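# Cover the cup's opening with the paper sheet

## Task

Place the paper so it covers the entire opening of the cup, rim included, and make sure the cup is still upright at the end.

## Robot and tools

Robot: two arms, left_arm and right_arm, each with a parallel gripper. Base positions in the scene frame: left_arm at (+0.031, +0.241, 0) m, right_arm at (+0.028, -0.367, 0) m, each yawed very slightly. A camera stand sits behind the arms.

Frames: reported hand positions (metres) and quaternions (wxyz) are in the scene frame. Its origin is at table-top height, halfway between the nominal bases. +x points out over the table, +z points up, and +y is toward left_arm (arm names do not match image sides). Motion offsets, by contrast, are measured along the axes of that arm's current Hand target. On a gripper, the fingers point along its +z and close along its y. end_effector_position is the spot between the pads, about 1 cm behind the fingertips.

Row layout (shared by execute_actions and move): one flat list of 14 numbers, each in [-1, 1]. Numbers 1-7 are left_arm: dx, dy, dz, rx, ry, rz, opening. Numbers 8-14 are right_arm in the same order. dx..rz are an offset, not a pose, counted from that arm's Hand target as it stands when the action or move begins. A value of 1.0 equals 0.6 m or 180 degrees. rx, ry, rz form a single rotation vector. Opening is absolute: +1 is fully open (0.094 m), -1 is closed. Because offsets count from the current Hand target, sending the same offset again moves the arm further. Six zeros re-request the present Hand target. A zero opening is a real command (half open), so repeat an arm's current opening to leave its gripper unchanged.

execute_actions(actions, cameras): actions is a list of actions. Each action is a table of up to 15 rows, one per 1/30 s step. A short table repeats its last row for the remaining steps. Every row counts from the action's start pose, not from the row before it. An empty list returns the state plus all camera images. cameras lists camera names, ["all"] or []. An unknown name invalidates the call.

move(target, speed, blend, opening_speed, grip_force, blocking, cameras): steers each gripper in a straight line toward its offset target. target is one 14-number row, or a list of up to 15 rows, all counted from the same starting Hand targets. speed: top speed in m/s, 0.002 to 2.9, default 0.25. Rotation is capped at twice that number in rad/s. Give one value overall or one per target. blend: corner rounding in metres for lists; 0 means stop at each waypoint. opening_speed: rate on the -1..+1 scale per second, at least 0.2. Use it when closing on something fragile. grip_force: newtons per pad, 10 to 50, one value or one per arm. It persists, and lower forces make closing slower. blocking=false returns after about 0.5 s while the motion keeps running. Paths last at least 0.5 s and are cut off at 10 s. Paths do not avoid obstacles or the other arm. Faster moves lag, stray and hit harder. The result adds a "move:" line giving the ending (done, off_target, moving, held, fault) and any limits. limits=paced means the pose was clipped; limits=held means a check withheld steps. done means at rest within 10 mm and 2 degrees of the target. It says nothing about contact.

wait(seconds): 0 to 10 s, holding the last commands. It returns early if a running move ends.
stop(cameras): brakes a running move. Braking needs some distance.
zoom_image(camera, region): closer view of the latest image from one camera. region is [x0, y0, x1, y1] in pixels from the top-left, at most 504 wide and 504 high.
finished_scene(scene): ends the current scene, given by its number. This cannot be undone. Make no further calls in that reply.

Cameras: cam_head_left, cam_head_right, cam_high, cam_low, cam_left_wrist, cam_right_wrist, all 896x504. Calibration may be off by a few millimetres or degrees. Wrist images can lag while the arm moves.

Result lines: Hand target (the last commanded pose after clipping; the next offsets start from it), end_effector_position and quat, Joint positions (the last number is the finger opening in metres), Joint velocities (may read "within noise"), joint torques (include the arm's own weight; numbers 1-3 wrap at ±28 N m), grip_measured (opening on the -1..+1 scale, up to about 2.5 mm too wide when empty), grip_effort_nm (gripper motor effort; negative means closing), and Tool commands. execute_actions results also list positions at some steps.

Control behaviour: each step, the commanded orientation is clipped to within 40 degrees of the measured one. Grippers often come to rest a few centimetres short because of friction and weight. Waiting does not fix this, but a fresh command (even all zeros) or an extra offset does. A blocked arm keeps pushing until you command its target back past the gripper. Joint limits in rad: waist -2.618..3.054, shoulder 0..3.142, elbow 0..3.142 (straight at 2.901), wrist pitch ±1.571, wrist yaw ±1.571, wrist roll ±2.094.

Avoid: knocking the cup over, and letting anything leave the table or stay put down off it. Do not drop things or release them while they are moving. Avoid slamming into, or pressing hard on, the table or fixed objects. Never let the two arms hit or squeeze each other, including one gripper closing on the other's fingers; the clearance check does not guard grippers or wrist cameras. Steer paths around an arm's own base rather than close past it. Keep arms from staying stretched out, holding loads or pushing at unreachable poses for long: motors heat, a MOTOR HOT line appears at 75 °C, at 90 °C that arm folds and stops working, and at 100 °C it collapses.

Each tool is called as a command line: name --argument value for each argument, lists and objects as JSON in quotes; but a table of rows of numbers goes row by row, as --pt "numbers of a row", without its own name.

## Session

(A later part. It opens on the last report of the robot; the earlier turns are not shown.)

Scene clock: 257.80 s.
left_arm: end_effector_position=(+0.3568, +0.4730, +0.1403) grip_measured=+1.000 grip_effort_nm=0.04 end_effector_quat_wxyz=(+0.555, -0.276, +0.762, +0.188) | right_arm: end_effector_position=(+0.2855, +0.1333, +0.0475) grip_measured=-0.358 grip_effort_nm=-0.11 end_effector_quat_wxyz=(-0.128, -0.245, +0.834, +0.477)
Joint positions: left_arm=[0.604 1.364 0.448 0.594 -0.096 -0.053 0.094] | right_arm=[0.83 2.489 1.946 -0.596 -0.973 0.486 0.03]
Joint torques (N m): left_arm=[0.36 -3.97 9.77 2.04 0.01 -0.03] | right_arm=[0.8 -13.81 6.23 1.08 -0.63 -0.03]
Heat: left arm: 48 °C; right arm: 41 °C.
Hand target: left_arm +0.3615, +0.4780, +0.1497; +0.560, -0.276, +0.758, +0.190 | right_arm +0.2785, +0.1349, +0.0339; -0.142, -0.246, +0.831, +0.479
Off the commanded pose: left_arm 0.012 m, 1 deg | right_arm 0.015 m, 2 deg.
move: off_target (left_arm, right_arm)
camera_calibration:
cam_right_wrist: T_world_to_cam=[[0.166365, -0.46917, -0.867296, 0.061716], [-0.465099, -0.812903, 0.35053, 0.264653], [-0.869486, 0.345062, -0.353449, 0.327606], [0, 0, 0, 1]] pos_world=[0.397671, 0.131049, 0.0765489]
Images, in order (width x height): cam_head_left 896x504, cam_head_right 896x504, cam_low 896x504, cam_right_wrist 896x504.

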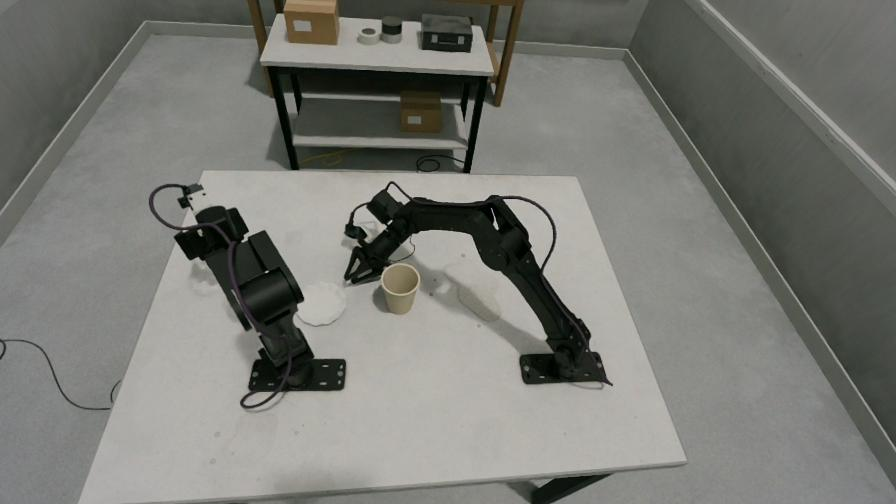

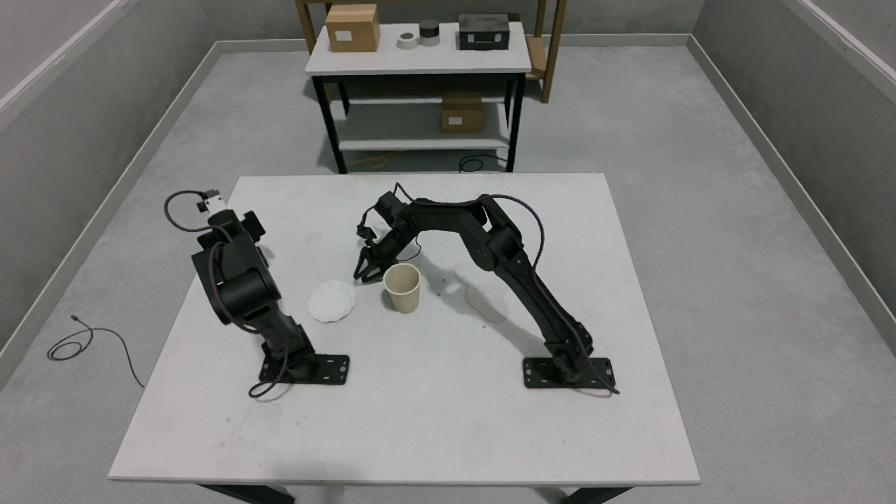

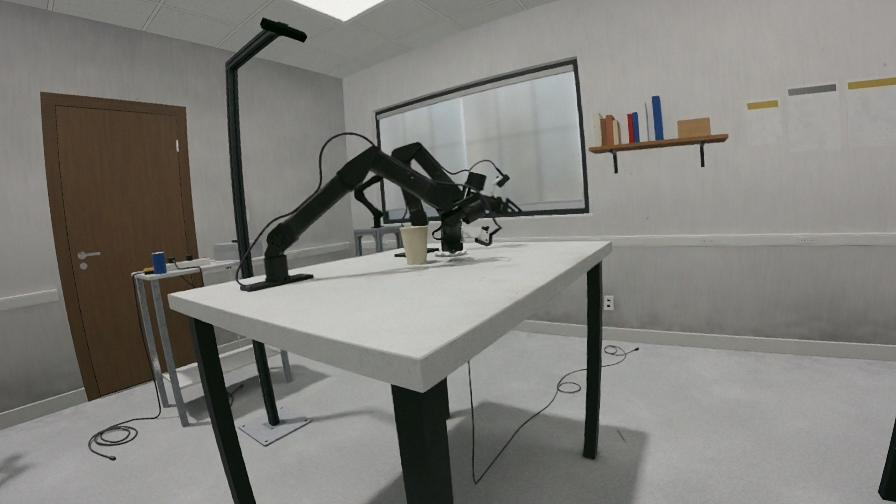

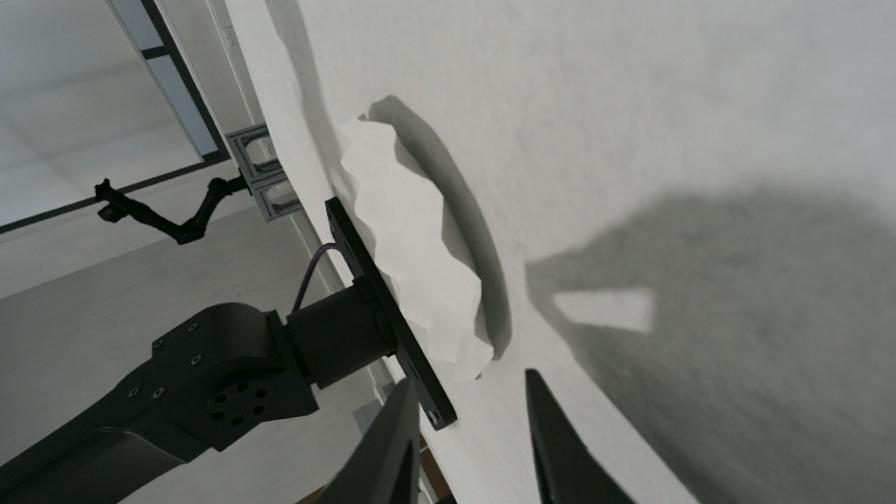

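move --target '[0,0,0,0,0,0,1.0, 0.0077, -0.0083, 0.022, 0,0,0,-0.36]' --speed 0.05 --cameras '["cam_right_wrist","cam_low","cam_head_right"]'

zoom_image --camera "cam_head_right" --region '[290, 220, 440, 340]'

zoom_image --camera "cam_low" --region '[415, 225, 495, 269]'

zoom_image --camera "cam_right_wrist" --region '[300, 150, 650, 500]'

Scene clock: 272.60 s.
left_arm: end_effector_position=(+0.3568, +0.4730, +0.1403) grip_measured=+1.000 grip_effort_nm=0.04 end_effector_quat_wxyz=(+0.555, -0.276, +0.762, +0.188) | right_arm: end_effector_position=(+0.2749, +0.1397, +0.0390) grip_measured=-0.358 grip_effort_nm=-0.10 end_effector_quat_wxyz=(-0.130, -0.247, +0.831, +0.480)
Joint positions: left_arm=[0.604 1.364 0.448 0.594 -0.096 -0.053 0.094] | right_arm=[0.852 2.489 1.901 -0.52 -0.973 0.519 0.03]
Joint torques (N m): left_arm=[0.39 -3.97 9.76 2.06 0.01 -0.03] | right_arm=[0.53 -13.57 6.19 1.15 -0.55 -0.05]
Heat: left arm: 47 °C; right arm: 40 °C.
Hand target: left_arm +0.3615, +0.4780, +0.1497; +0.560, -0.276, +0.758, +0.190 | right_arm +0.2699, +0.1399, +0.0230; -0.142, -0.246, +0.831, +0.479
Off the commanded pose: left_arm 0.012 m, 1 deg | right_arm 0.017 m, 1 deg.
move: off_target (left_arm, right_arm)
camera_calibration:
cam_right_wrist: T_world_to_cam=[[0.165562, -0.461496, -0.871557, 0.0584499], [-0.459112, -0.818214, 0.346037, 0.267227], [-0.872815, 0.342851, -0.347344, 0.3141], [0, 0, 0, 1]] pos_world=[0.387161, 0.137933, 0.067573]
Images, in order (width x height): cam_head_right 896x504, cam_low 896x504, cam_right_wrist 896x504.

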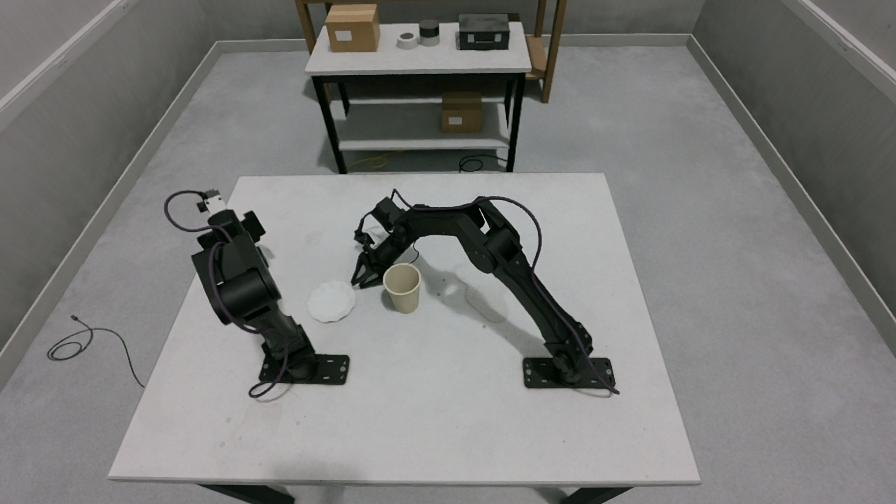

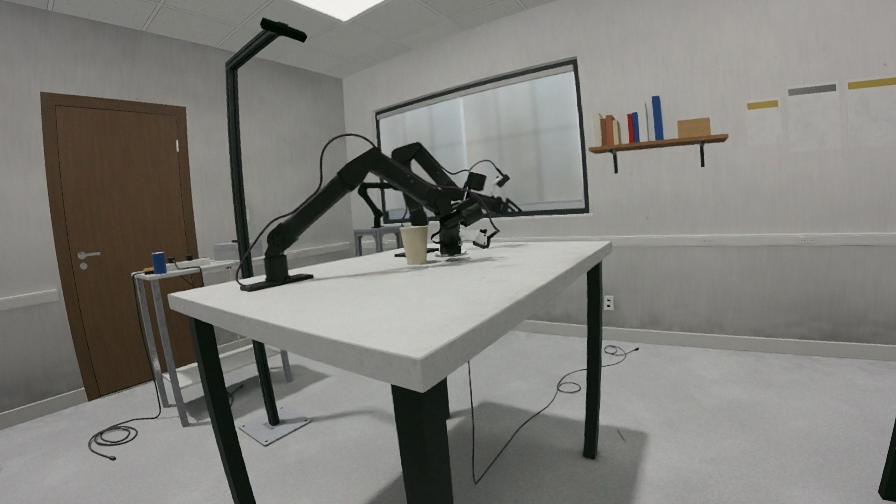

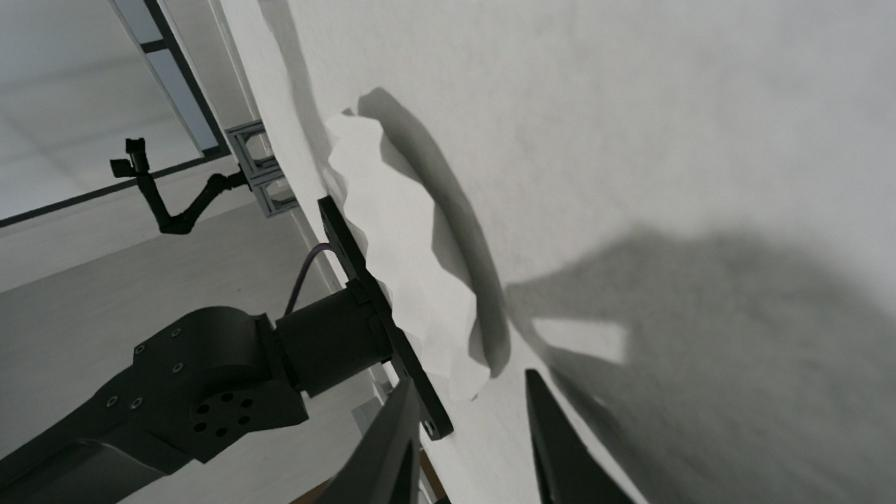

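Scaled by 3.360 from the camera's 896x504 image, which has a finer 1280x720 frame.

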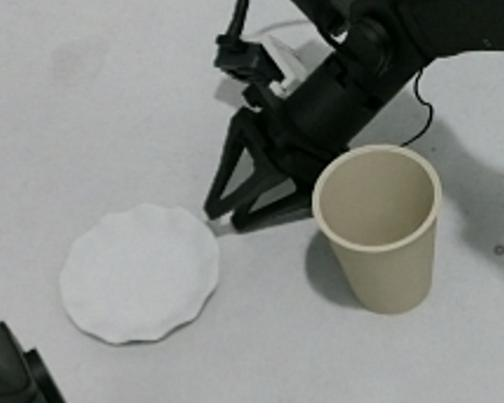

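Scaled by 6.300 from the camera's 896x504 image, which has a finer 1280x720 frame.

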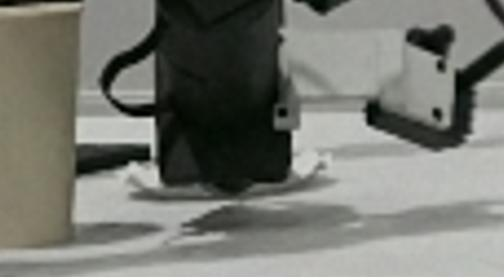

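Scaled by 1.440 from the camera's 896x504 image, which has a finer 1280x720 frame.

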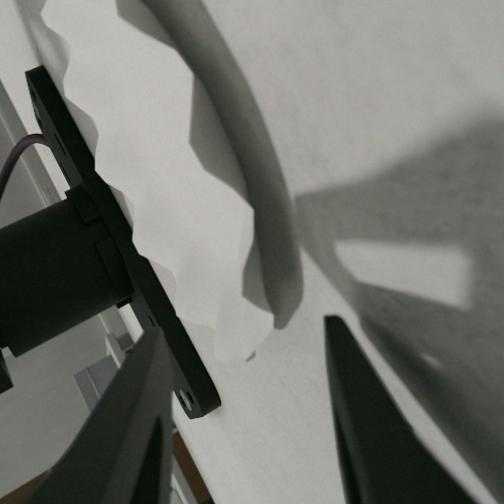

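move --pt "0 0 0 0 0 0 1.0 0 -0.0058 0.0033 0 0 0 -0.36" --pt "0 0 0 0 0 0 1.0 0 0.019 0.0565 0 0 0 -0.36" --speed 0.04 --blend '[0.002, 0]' --cameras '["cam_right_wrist","cam_low","cam_head_right"]'

zoom_image --camera "cam_head_right" --region '[290, 220, 440, 340]'

zoom_image --camera "cam_low" --region '[415, 225, 495, 269]'

zoom_image --camera "cam_right_wrist" --region '[300, 150, 650, 500]'

Scene clock: 286.57 s.
left_arm: end_effector_position=(+0.3568, +0.4730, +0.1403) grip_measured=+1.000 grip_effort_nm=0.04 end_effector_quat_wxyz=(+0.555, -0.276, +0.762, +0.188) | right_arm: end_effector_position=(+0.2533, +0.1641, +0.0337) grip_measured=-0.358 grip_effort_nm=-0.10 end_effector_quat_wxyz=(-0.140, -0.244, +0.828, +0.486)
Joint positions: left_arm=[0.604 1.364 0.448 0.594 -0.096 -0.053 0.094] | right_arm=[0.912 2.513 1.901 -0.419 -0.965 0.623 0.03]
Joint torques (N m): left_arm=[0.39 -3.93 9.77 2.06 0.01 -0.02] | right_arm=[1.11 -12.68 8.57 1.15 -0.32 -0.03]
Heat: left arm: 47 °C; right arm: 39 °C.
Hand target: left_arm +0.3615, +0.4780, +0.1497; +0.560, -0.276, +0.758, +0.190 | right_arm +0.2509, +0.1693, +0.0160; -0.142, -0.246, +0.831, +0.479
Off the commanded pose: left_arm 0.012 m, 1 deg | right_arm 0.019 m, 1 deg.
move: off_target (left_arm, right_arm)
camera_calibration:
cam_right_wrist: T_world_to_cam=[[0.148684, -0.454248, -0.87838, 0.0719381], [-0.447679, -0.822937, 0.349797, 0.276862], [-0.881746, 0.341223, -0.325715, 0.286898], [0, 0, 0, 1]] pos_world=[0.366221, 0.162622, 0.0597906]
Images, in order (width x height): cam_head_right 896x504, cam_low 896x504, cam_right_wrist 896x504.

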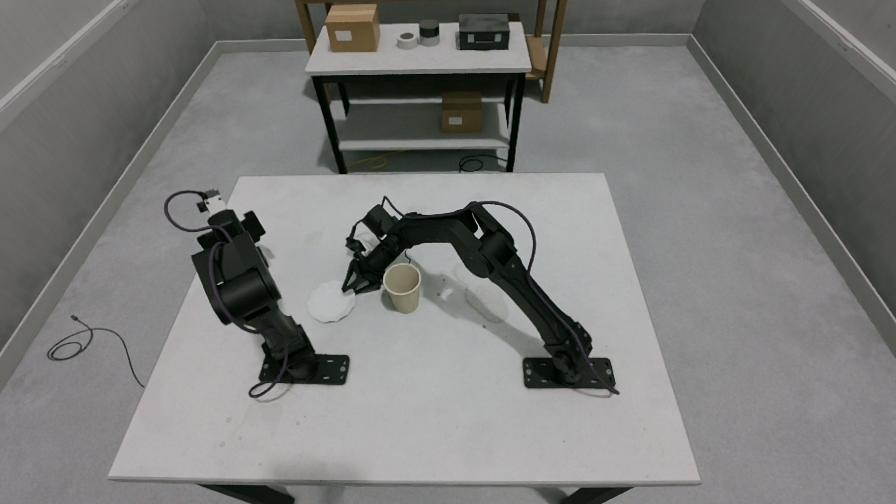

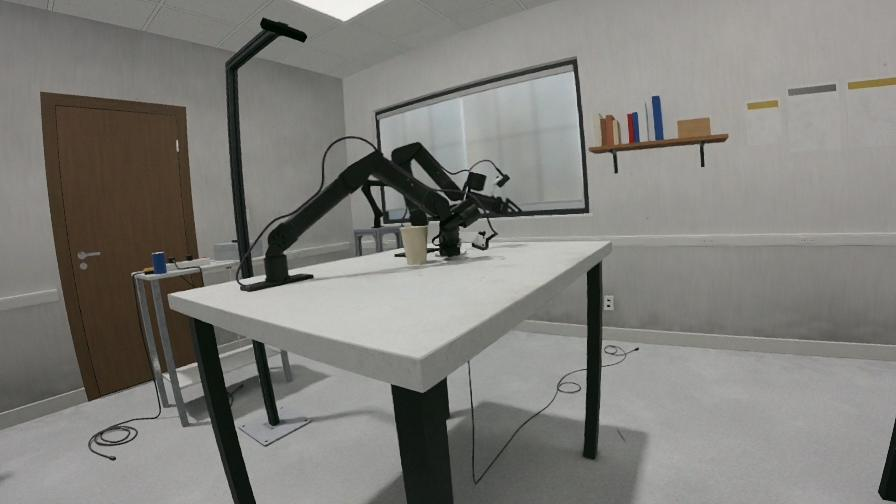

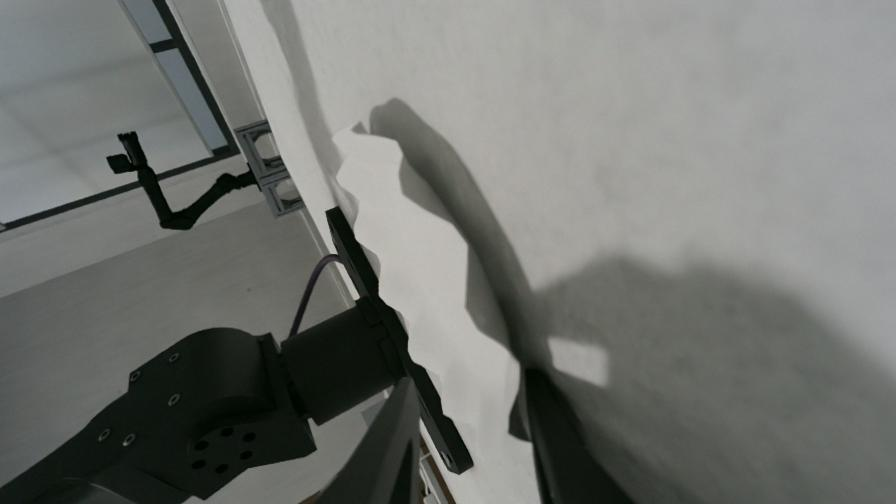

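Scaled by 3.360 from the camera's 896x504 image, which has a finer 1280x720 frame.

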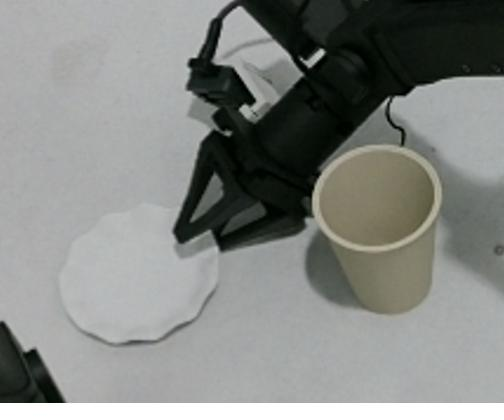

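Scaled by 6.300 from the camera's 896x504 image, which has a finer 1280x720 frame.

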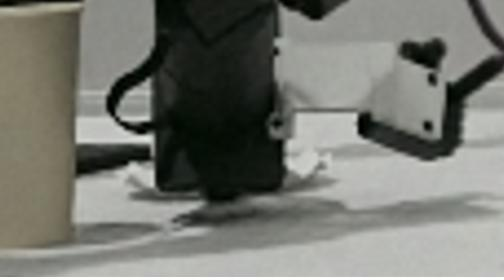

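Scaled by 1.440 from the camera's 896x504 image, which has a finer 1280x720 frame.

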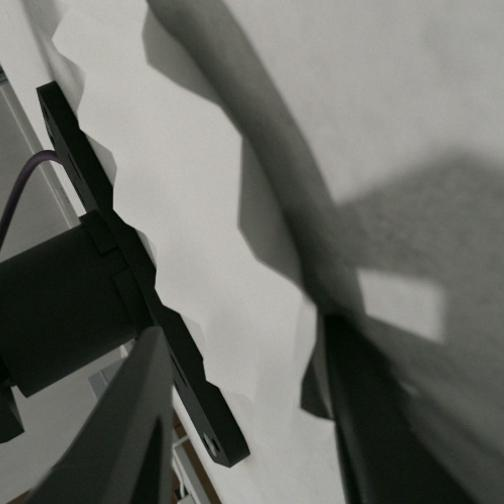

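zoom_image --camera "cam_right_wrist" --region '[460, 320, 600, 470]'

zoom_image --camera "cam_head_right" --region '[325, 265, 385, 315]'

Scaled by 3.360 from the camera's 896x504 image, which has a finer 1280x720 frame.

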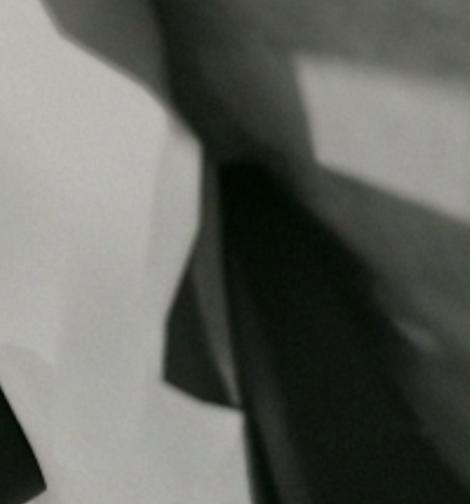

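Scaled by 8.400 from the camera's 896x504 image, which has a finer 1280x720 frame.

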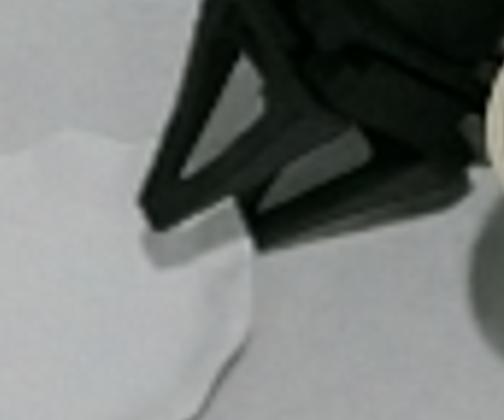

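move --target '[0,0,0,0,0,0,1.0, 0, 0, 0, 0,0,0,-1.0]' --speed 0.04 --grip_force 25 --opening_speed 0.5 --cameras '["cam_right_wrist","cam_low","cam_head_right"]'

zoom_image --camera "cam_head_right" --region '[290, 220, 440, 340]'

zoom_image --camera "cam_low" --region '[415, 225, 495, 269]'

zoom_image --camera "cam_right_wrist" --region '[300, 150, 650, 500]'

Scene clock: 303.63 s.
left_arm: end_effector_position=(+0.3568, +0.4730, +0.1403) grip_measured=+1.000 grip_effort_nm=0.04 end_effector_quat_wxyz=(+0.555, -0.276, +0.762, +0.188) | right_arm: end_effector_position=(+0.2527, +0.1641, +0.0264) grip_measured=-0.993 grip_effort_nm=-0.38 end_effector_quat_wxyz=(-0.140, -0.241, +0.832, +0.479)
Joint positions: left_arm=[0.604 1.364 0.448 0.594 -0.096 -0.053 0.094] | right_arm=[0.915 2.523 1.901 -0.419 -0.951 0.624 0]
Joint torques (N m): left_arm=[0.35 -3.99 9.76 2.05 0.01 -0.02] | right_arm=[0.8 -13.41 8.81 1.14 -0.45 -0.04]
Heat: left arm: 47 °C; right arm: 40 °C.
Hand target: left_arm +0.3615, +0.4780, +0.1497; +0.560, -0.276, +0.758, +0.190 | right_arm +0.2509, +0.1693, +0.0160; -0.142, -0.246, +0.831, +0.479
Off the commanded pose: left_arm 0.012 m, 1 deg | right_arm 0.012 m, 1 deg.
grip_force (N): 25, 25
move: off_target (left_arm, right_arm)
camera_calibration:
cam_right_wrist: T_world_to_cam=[[0.148843, -0.468906, -0.870616, 0.0677423], [-0.452117, -0.815282, 0.361809, 0.278665], [-0.879452, 0.339768, -0.33335, 0.283836], [0, 0, 0, 1]] pos_world=[0.365527, 0.162517, 0.0527708]
Images, in order (width x height): cam_head_right 896x504, cam_low 896x504, cam_right_wrist 896x504.

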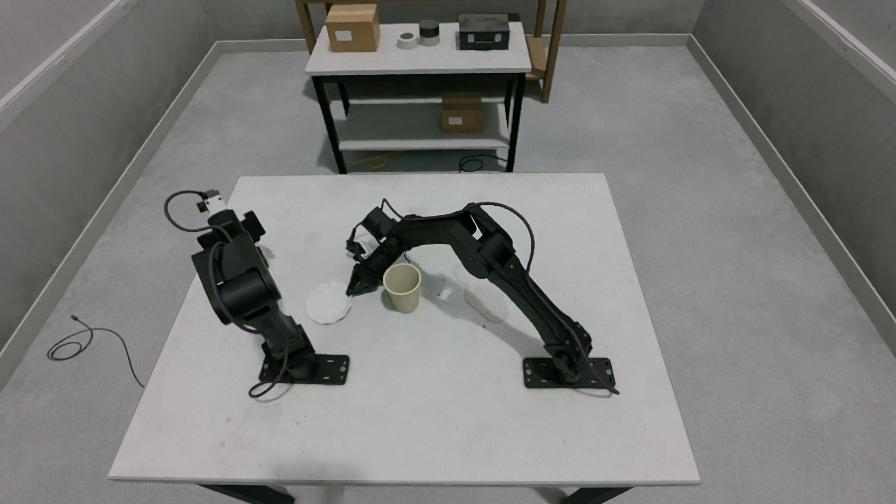

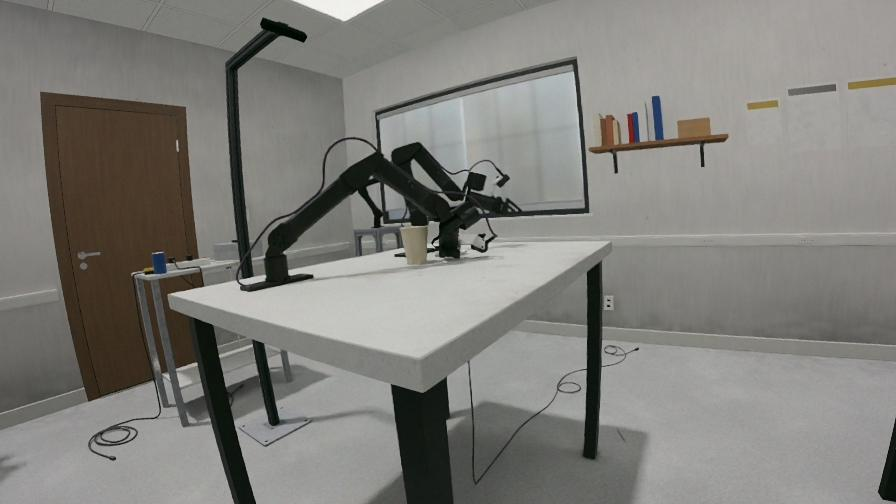

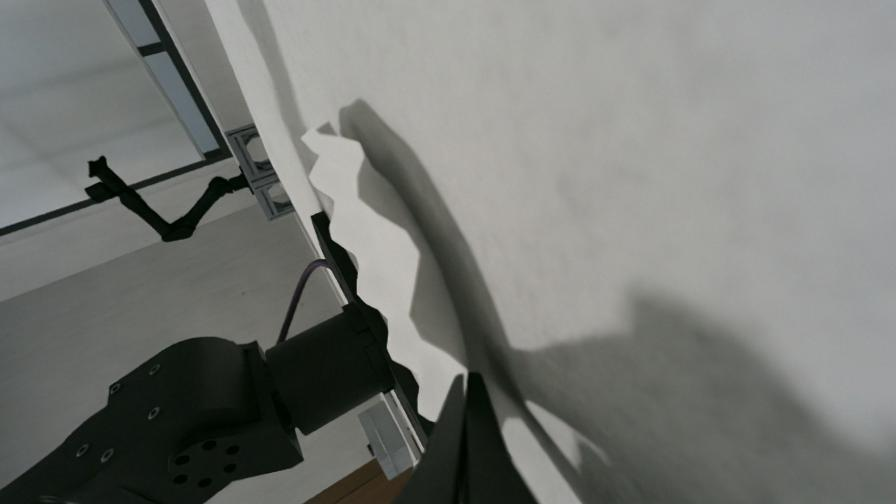

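Scaled by 3.360 from the camera's 896x504 image, which has a finer 1280x720 frame.

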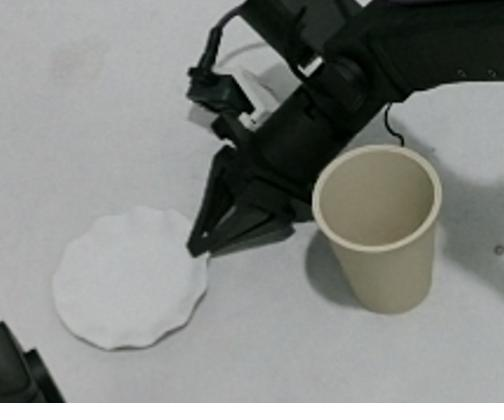

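Scaled by 6.300 from the camera's 896x504 image, which has a finer 1280x720 frame.

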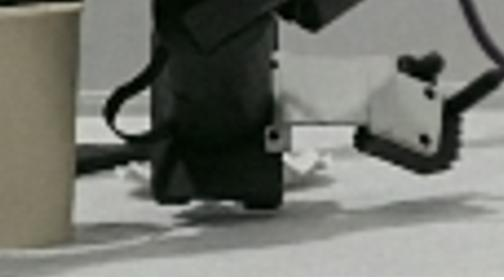

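Scaled by 1.440 from the camera's 896x504 image, which has a finer 1280x720 frame.

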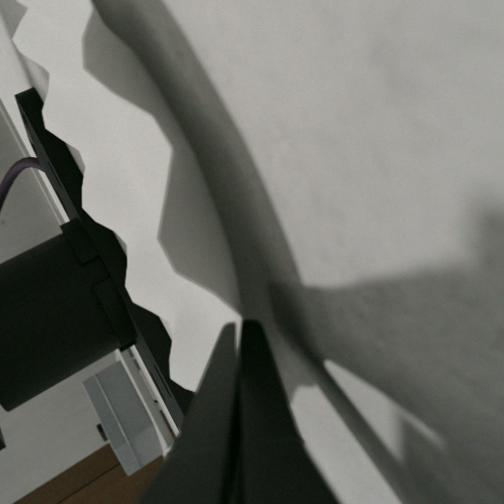

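move --target '[0,0,0,0,0,0,1.0, 0, 0.0866, -0.05, 0,0,0,-1.0]' --speed 0.06 --cameras '["cam_right_wrist","cam_low","cam_head_right"]'

zoom_image --camera "cam_head_right" --region '[290, 220, 440, 340]'

zoom_image --camera "cam_low" --region '[415, 225, 495, 269]'

zoom_image --camera "cam_right_wrist" --region '[300, 150, 650, 500]'

Scene clock: 309.93 s.
left_arm: end_effector_position=(+0.3568, +0.4730, +0.1403) grip_measured=+1.000 grip_effort_nm=0.04 end_effector_quat_wxyz=(+0.555, -0.276, +0.762, +0.188) | right_arm: end_effector_position=(+0.2526, +0.1638, +0.0470) grip_measured=-0.993 grip_effort_nm=-0.38 end_effector_quat_wxyz=(-0.156, -0.231, +0.839, +0.467)
Joint positions: left_arm=[0.604 1.364 0.448 0.594 -0.096 -0.053 0.094] | right_arm=[0.915 2.515 1.988 -0.56 -0.95 0.628 0]
Joint torques (N m): left_arm=[0.4 -3.96 9.77 2.05 0.01 -0.02] | right_arm=[0.84 -20.22 9.02 0.7 -0.47 -0.07]
Heat: left arm: 47 °C; right arm: 40 °C.
Hand target: left_arm +0.3615, +0.4780, +0.1497; +0.560, -0.276, +0.758, +0.190 | right_arm +0.2509, +0.1693, +0.0760; -0.142, -0.246, +0.831, +0.479
Off the commanded pose: left_arm 0.012 m, 1 deg | right_arm 0.030 m, 3 deg.
grip_force (N): 25, 25
move: off_target (left_arm, right_arm)
camera_calibration:
cam_right_wrist: T_world_to_cam=[[0.121797, -0.502232, -0.856112, 0.0972232], [-0.442492, -0.799552, 0.406099, 0.263777], [-0.888463, 0.329361, -0.319617, 0.294104], [0, 0, 0, 1]] pos_world=[0.366178, 0.162866, 0.0701148]
Images, in order (width x height): cam_head_right 896x504, cam_low 896x504, cam_right_wrist 896x504.

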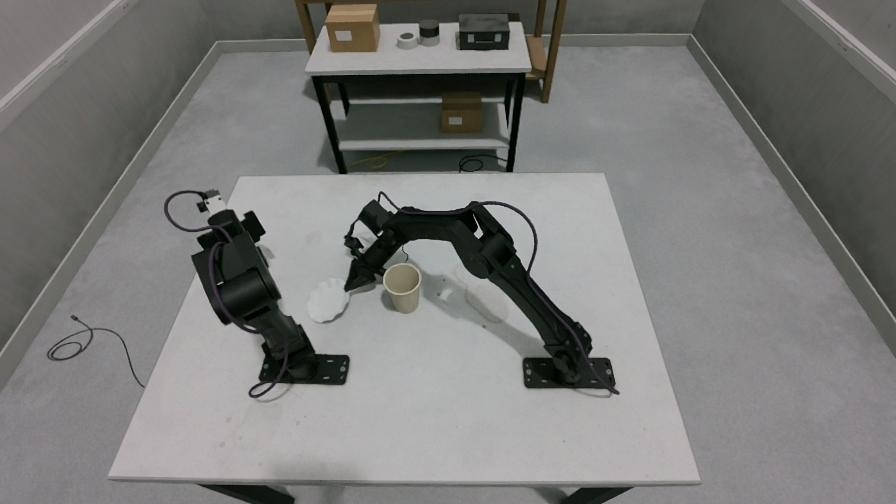

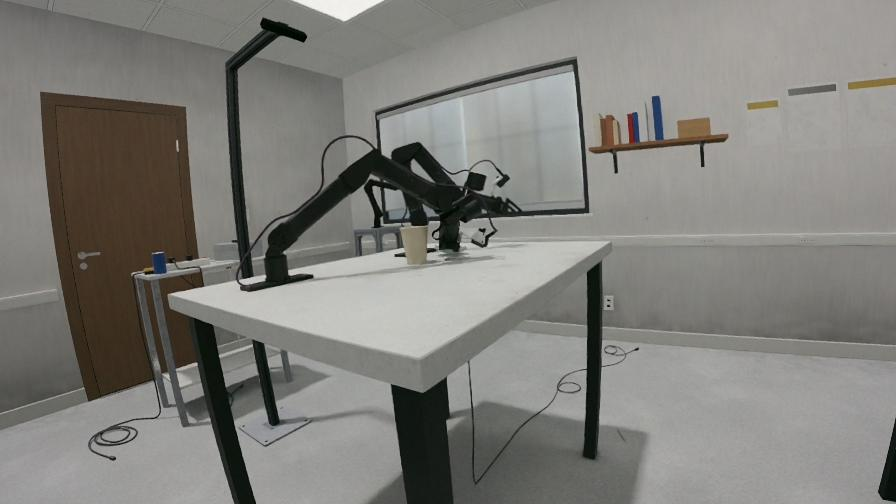

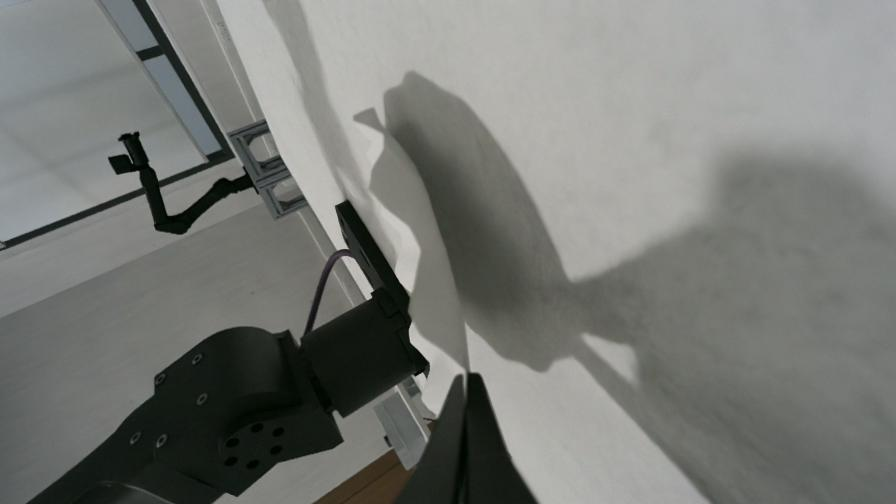

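Scaled by 3.360 from the camera's 896x504 image, which has a finer 1280x720 frame.

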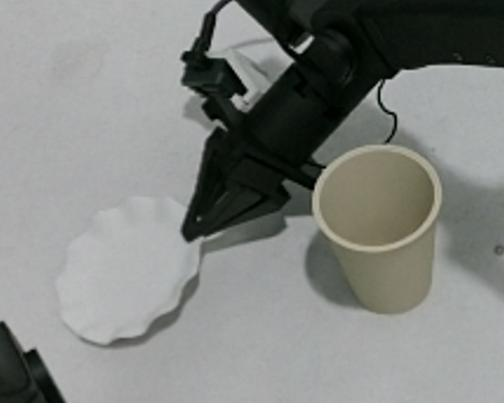

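Scaled by 6.300 from the camera's 896x504 image, which has a finer 1280x720 frame.

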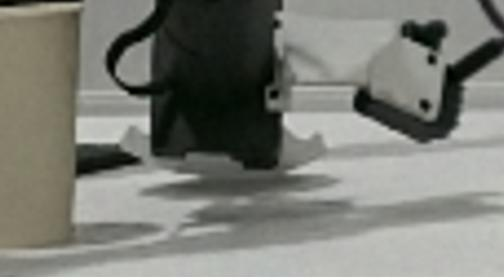

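Scaled by 1.440 from the camera's 896x504 image, which has a finer 1280x720 frame.

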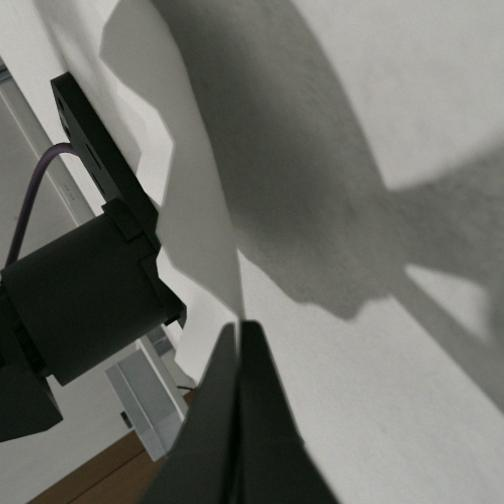

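move --target '[0,0,0,0,0,0,1.0, 0, 0.1934, -0.1117, -0.1111,0,0,-1.0]' --speed 0.12 --cameras '["cam_right_wrist","cam_low","cam_head_right","cam_high"]'

zoom_image --camera "cam_head_right" --region '[290, 200, 440, 320]'

zoom_image --camera "cam_low" --region '[395, 180, 515, 270]'

zoom_image --camera "cam_right_wrist" --region '[250, 50, 650, 450]'

Scene clock: 333.57 s.
left_arm: end_effector_position=(+0.3568, +0.4730, +0.1403) grip_measured=+1.000 grip_effort_nm=0.04 end_effector_quat_wxyz=(+0.555, -0.276, +0.762, +0.188) | right_arm: end_effector_position=(+0.2511, +0.1748, +0.1881) grip_measured=-0.993 grip_effort_nm=-0.38 end_effector_quat_wxyz=(-0.195, -0.203, +0.747, +0.602)
Joint positions: left_arm=[0.604 1.364 0.448 0.594 -0.096 -0.053 0.094] | right_arm=[0.891 2.327 1.897 -0.16 -1.205 1.06 0]
Joint torques (N m): left_arm=[0.4 -3.97 9.77 2.07 0.01 -0.02] | right_arm=[-0.64 -19.32 6.75 1.59 -0.49 -0.04]
Heat: left arm: 47 °C; right arm: 45 °C.
Hand target: left_arm +0.3615, +0.4780, +0.1497; +0.560, -0.276, +0.758, +0.190 | right_arm +0.2508, +0.1695, +0.2099; -0.182, -0.217, +0.735, +0.616
Off the commanded pose: left_arm 0.012 m, 1 deg | right_arm 0.023 m, 3 deg.
grip_force (N): 25, 25
move: off_target (left_arm, right_arm)
camera_calibration:
cam_right_wrist: T_world_to_cam=[[-0.0495629, -0.236944, -0.970258, 0.241861], [-0.390918, -0.889349, 0.237154, 0.249189], [-0.91909, 0.391046, -0.0485469, 0.280057], [0, 0, 0, 1]] pos_world=[0.366797, 0.169408, 0.189167]
Images, in order (width x height): cam_head_right 896x504, cam_high 896x504, cam_low 896x504, cam_right_wrist 896x504.

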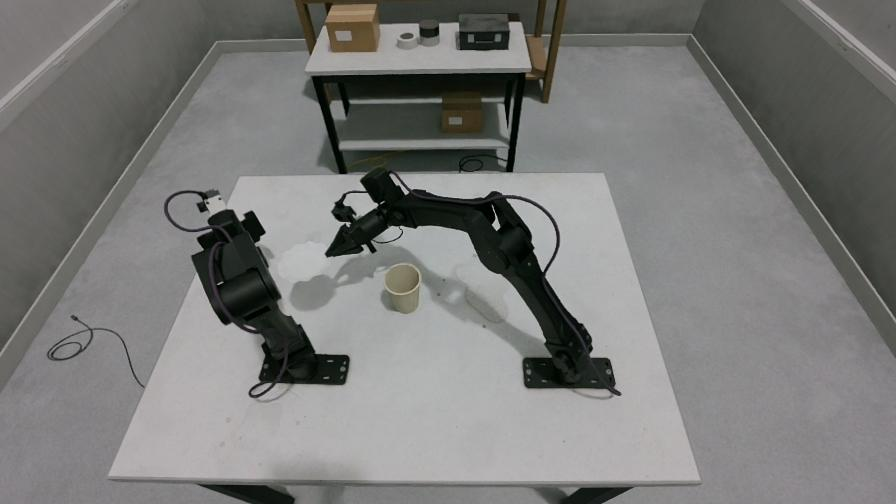

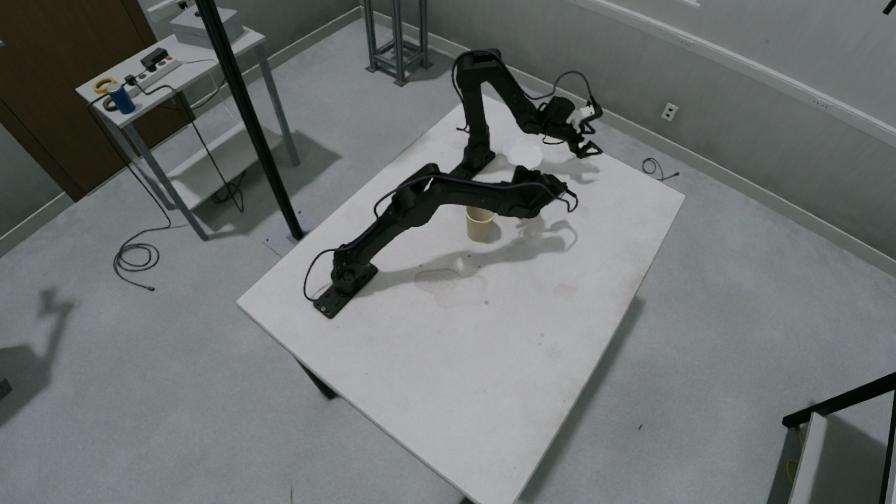

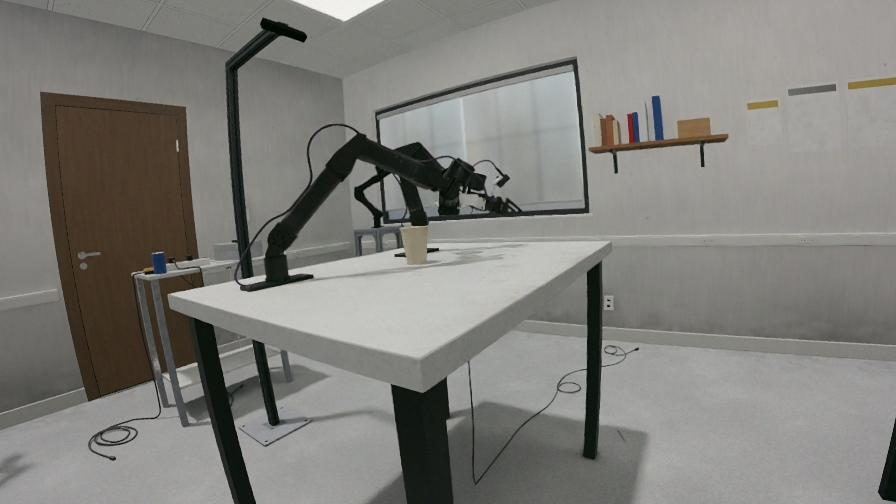

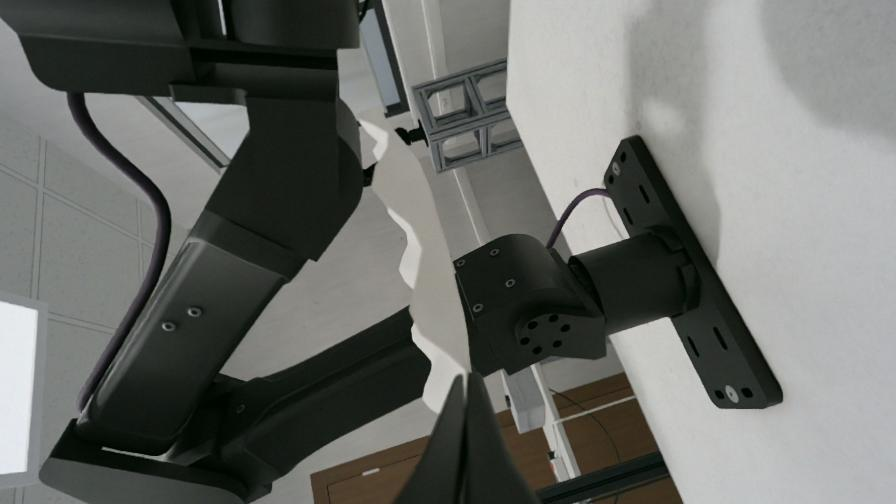

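Scaled by 3.360 from the camera's 896x504 image, which has a finer 1280x720 frame.

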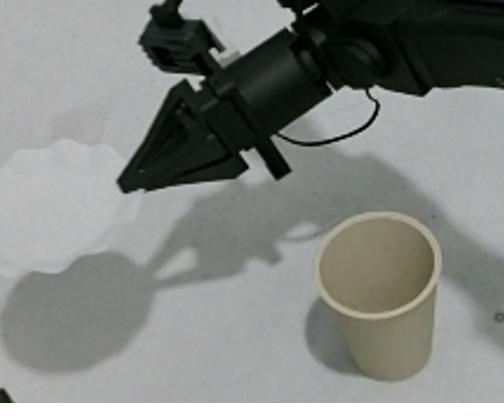

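Scaled by 4.200 from the camera's 896x504 image, which has a finer 1280x720 frame.

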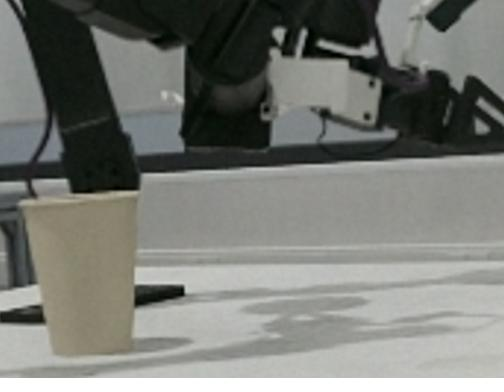

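Scaled by 1.260 from the camera's 896x504 image, which has a finer 1280x720 frame.

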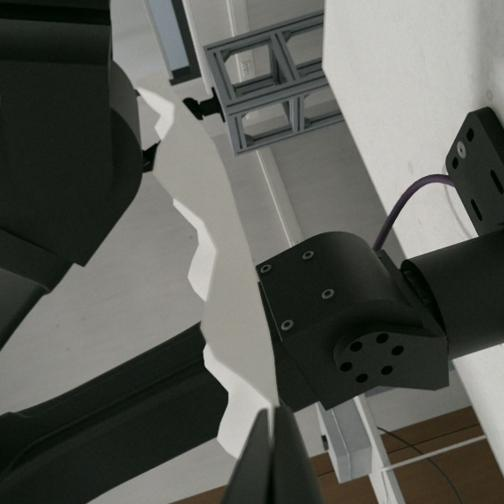

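zoom_image --camera "cam_head_right" --region '[260, 220, 360, 310]'

zoom_image --camera "cam_head_left" --region '[260, 220, 360, 310]'

Scaled by 5.040 from the camera's 896x504 image, which has a finer 1280x720 frame.

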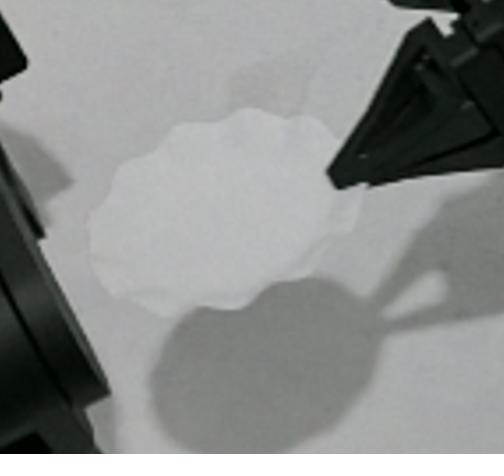

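This scene's latest camera images include none from cam_head_left. They are from: cam_head_right, cam_high, cam_low, cam_right_wrist. cam_head_left's image comes with the result of a call that names it in "cameras".


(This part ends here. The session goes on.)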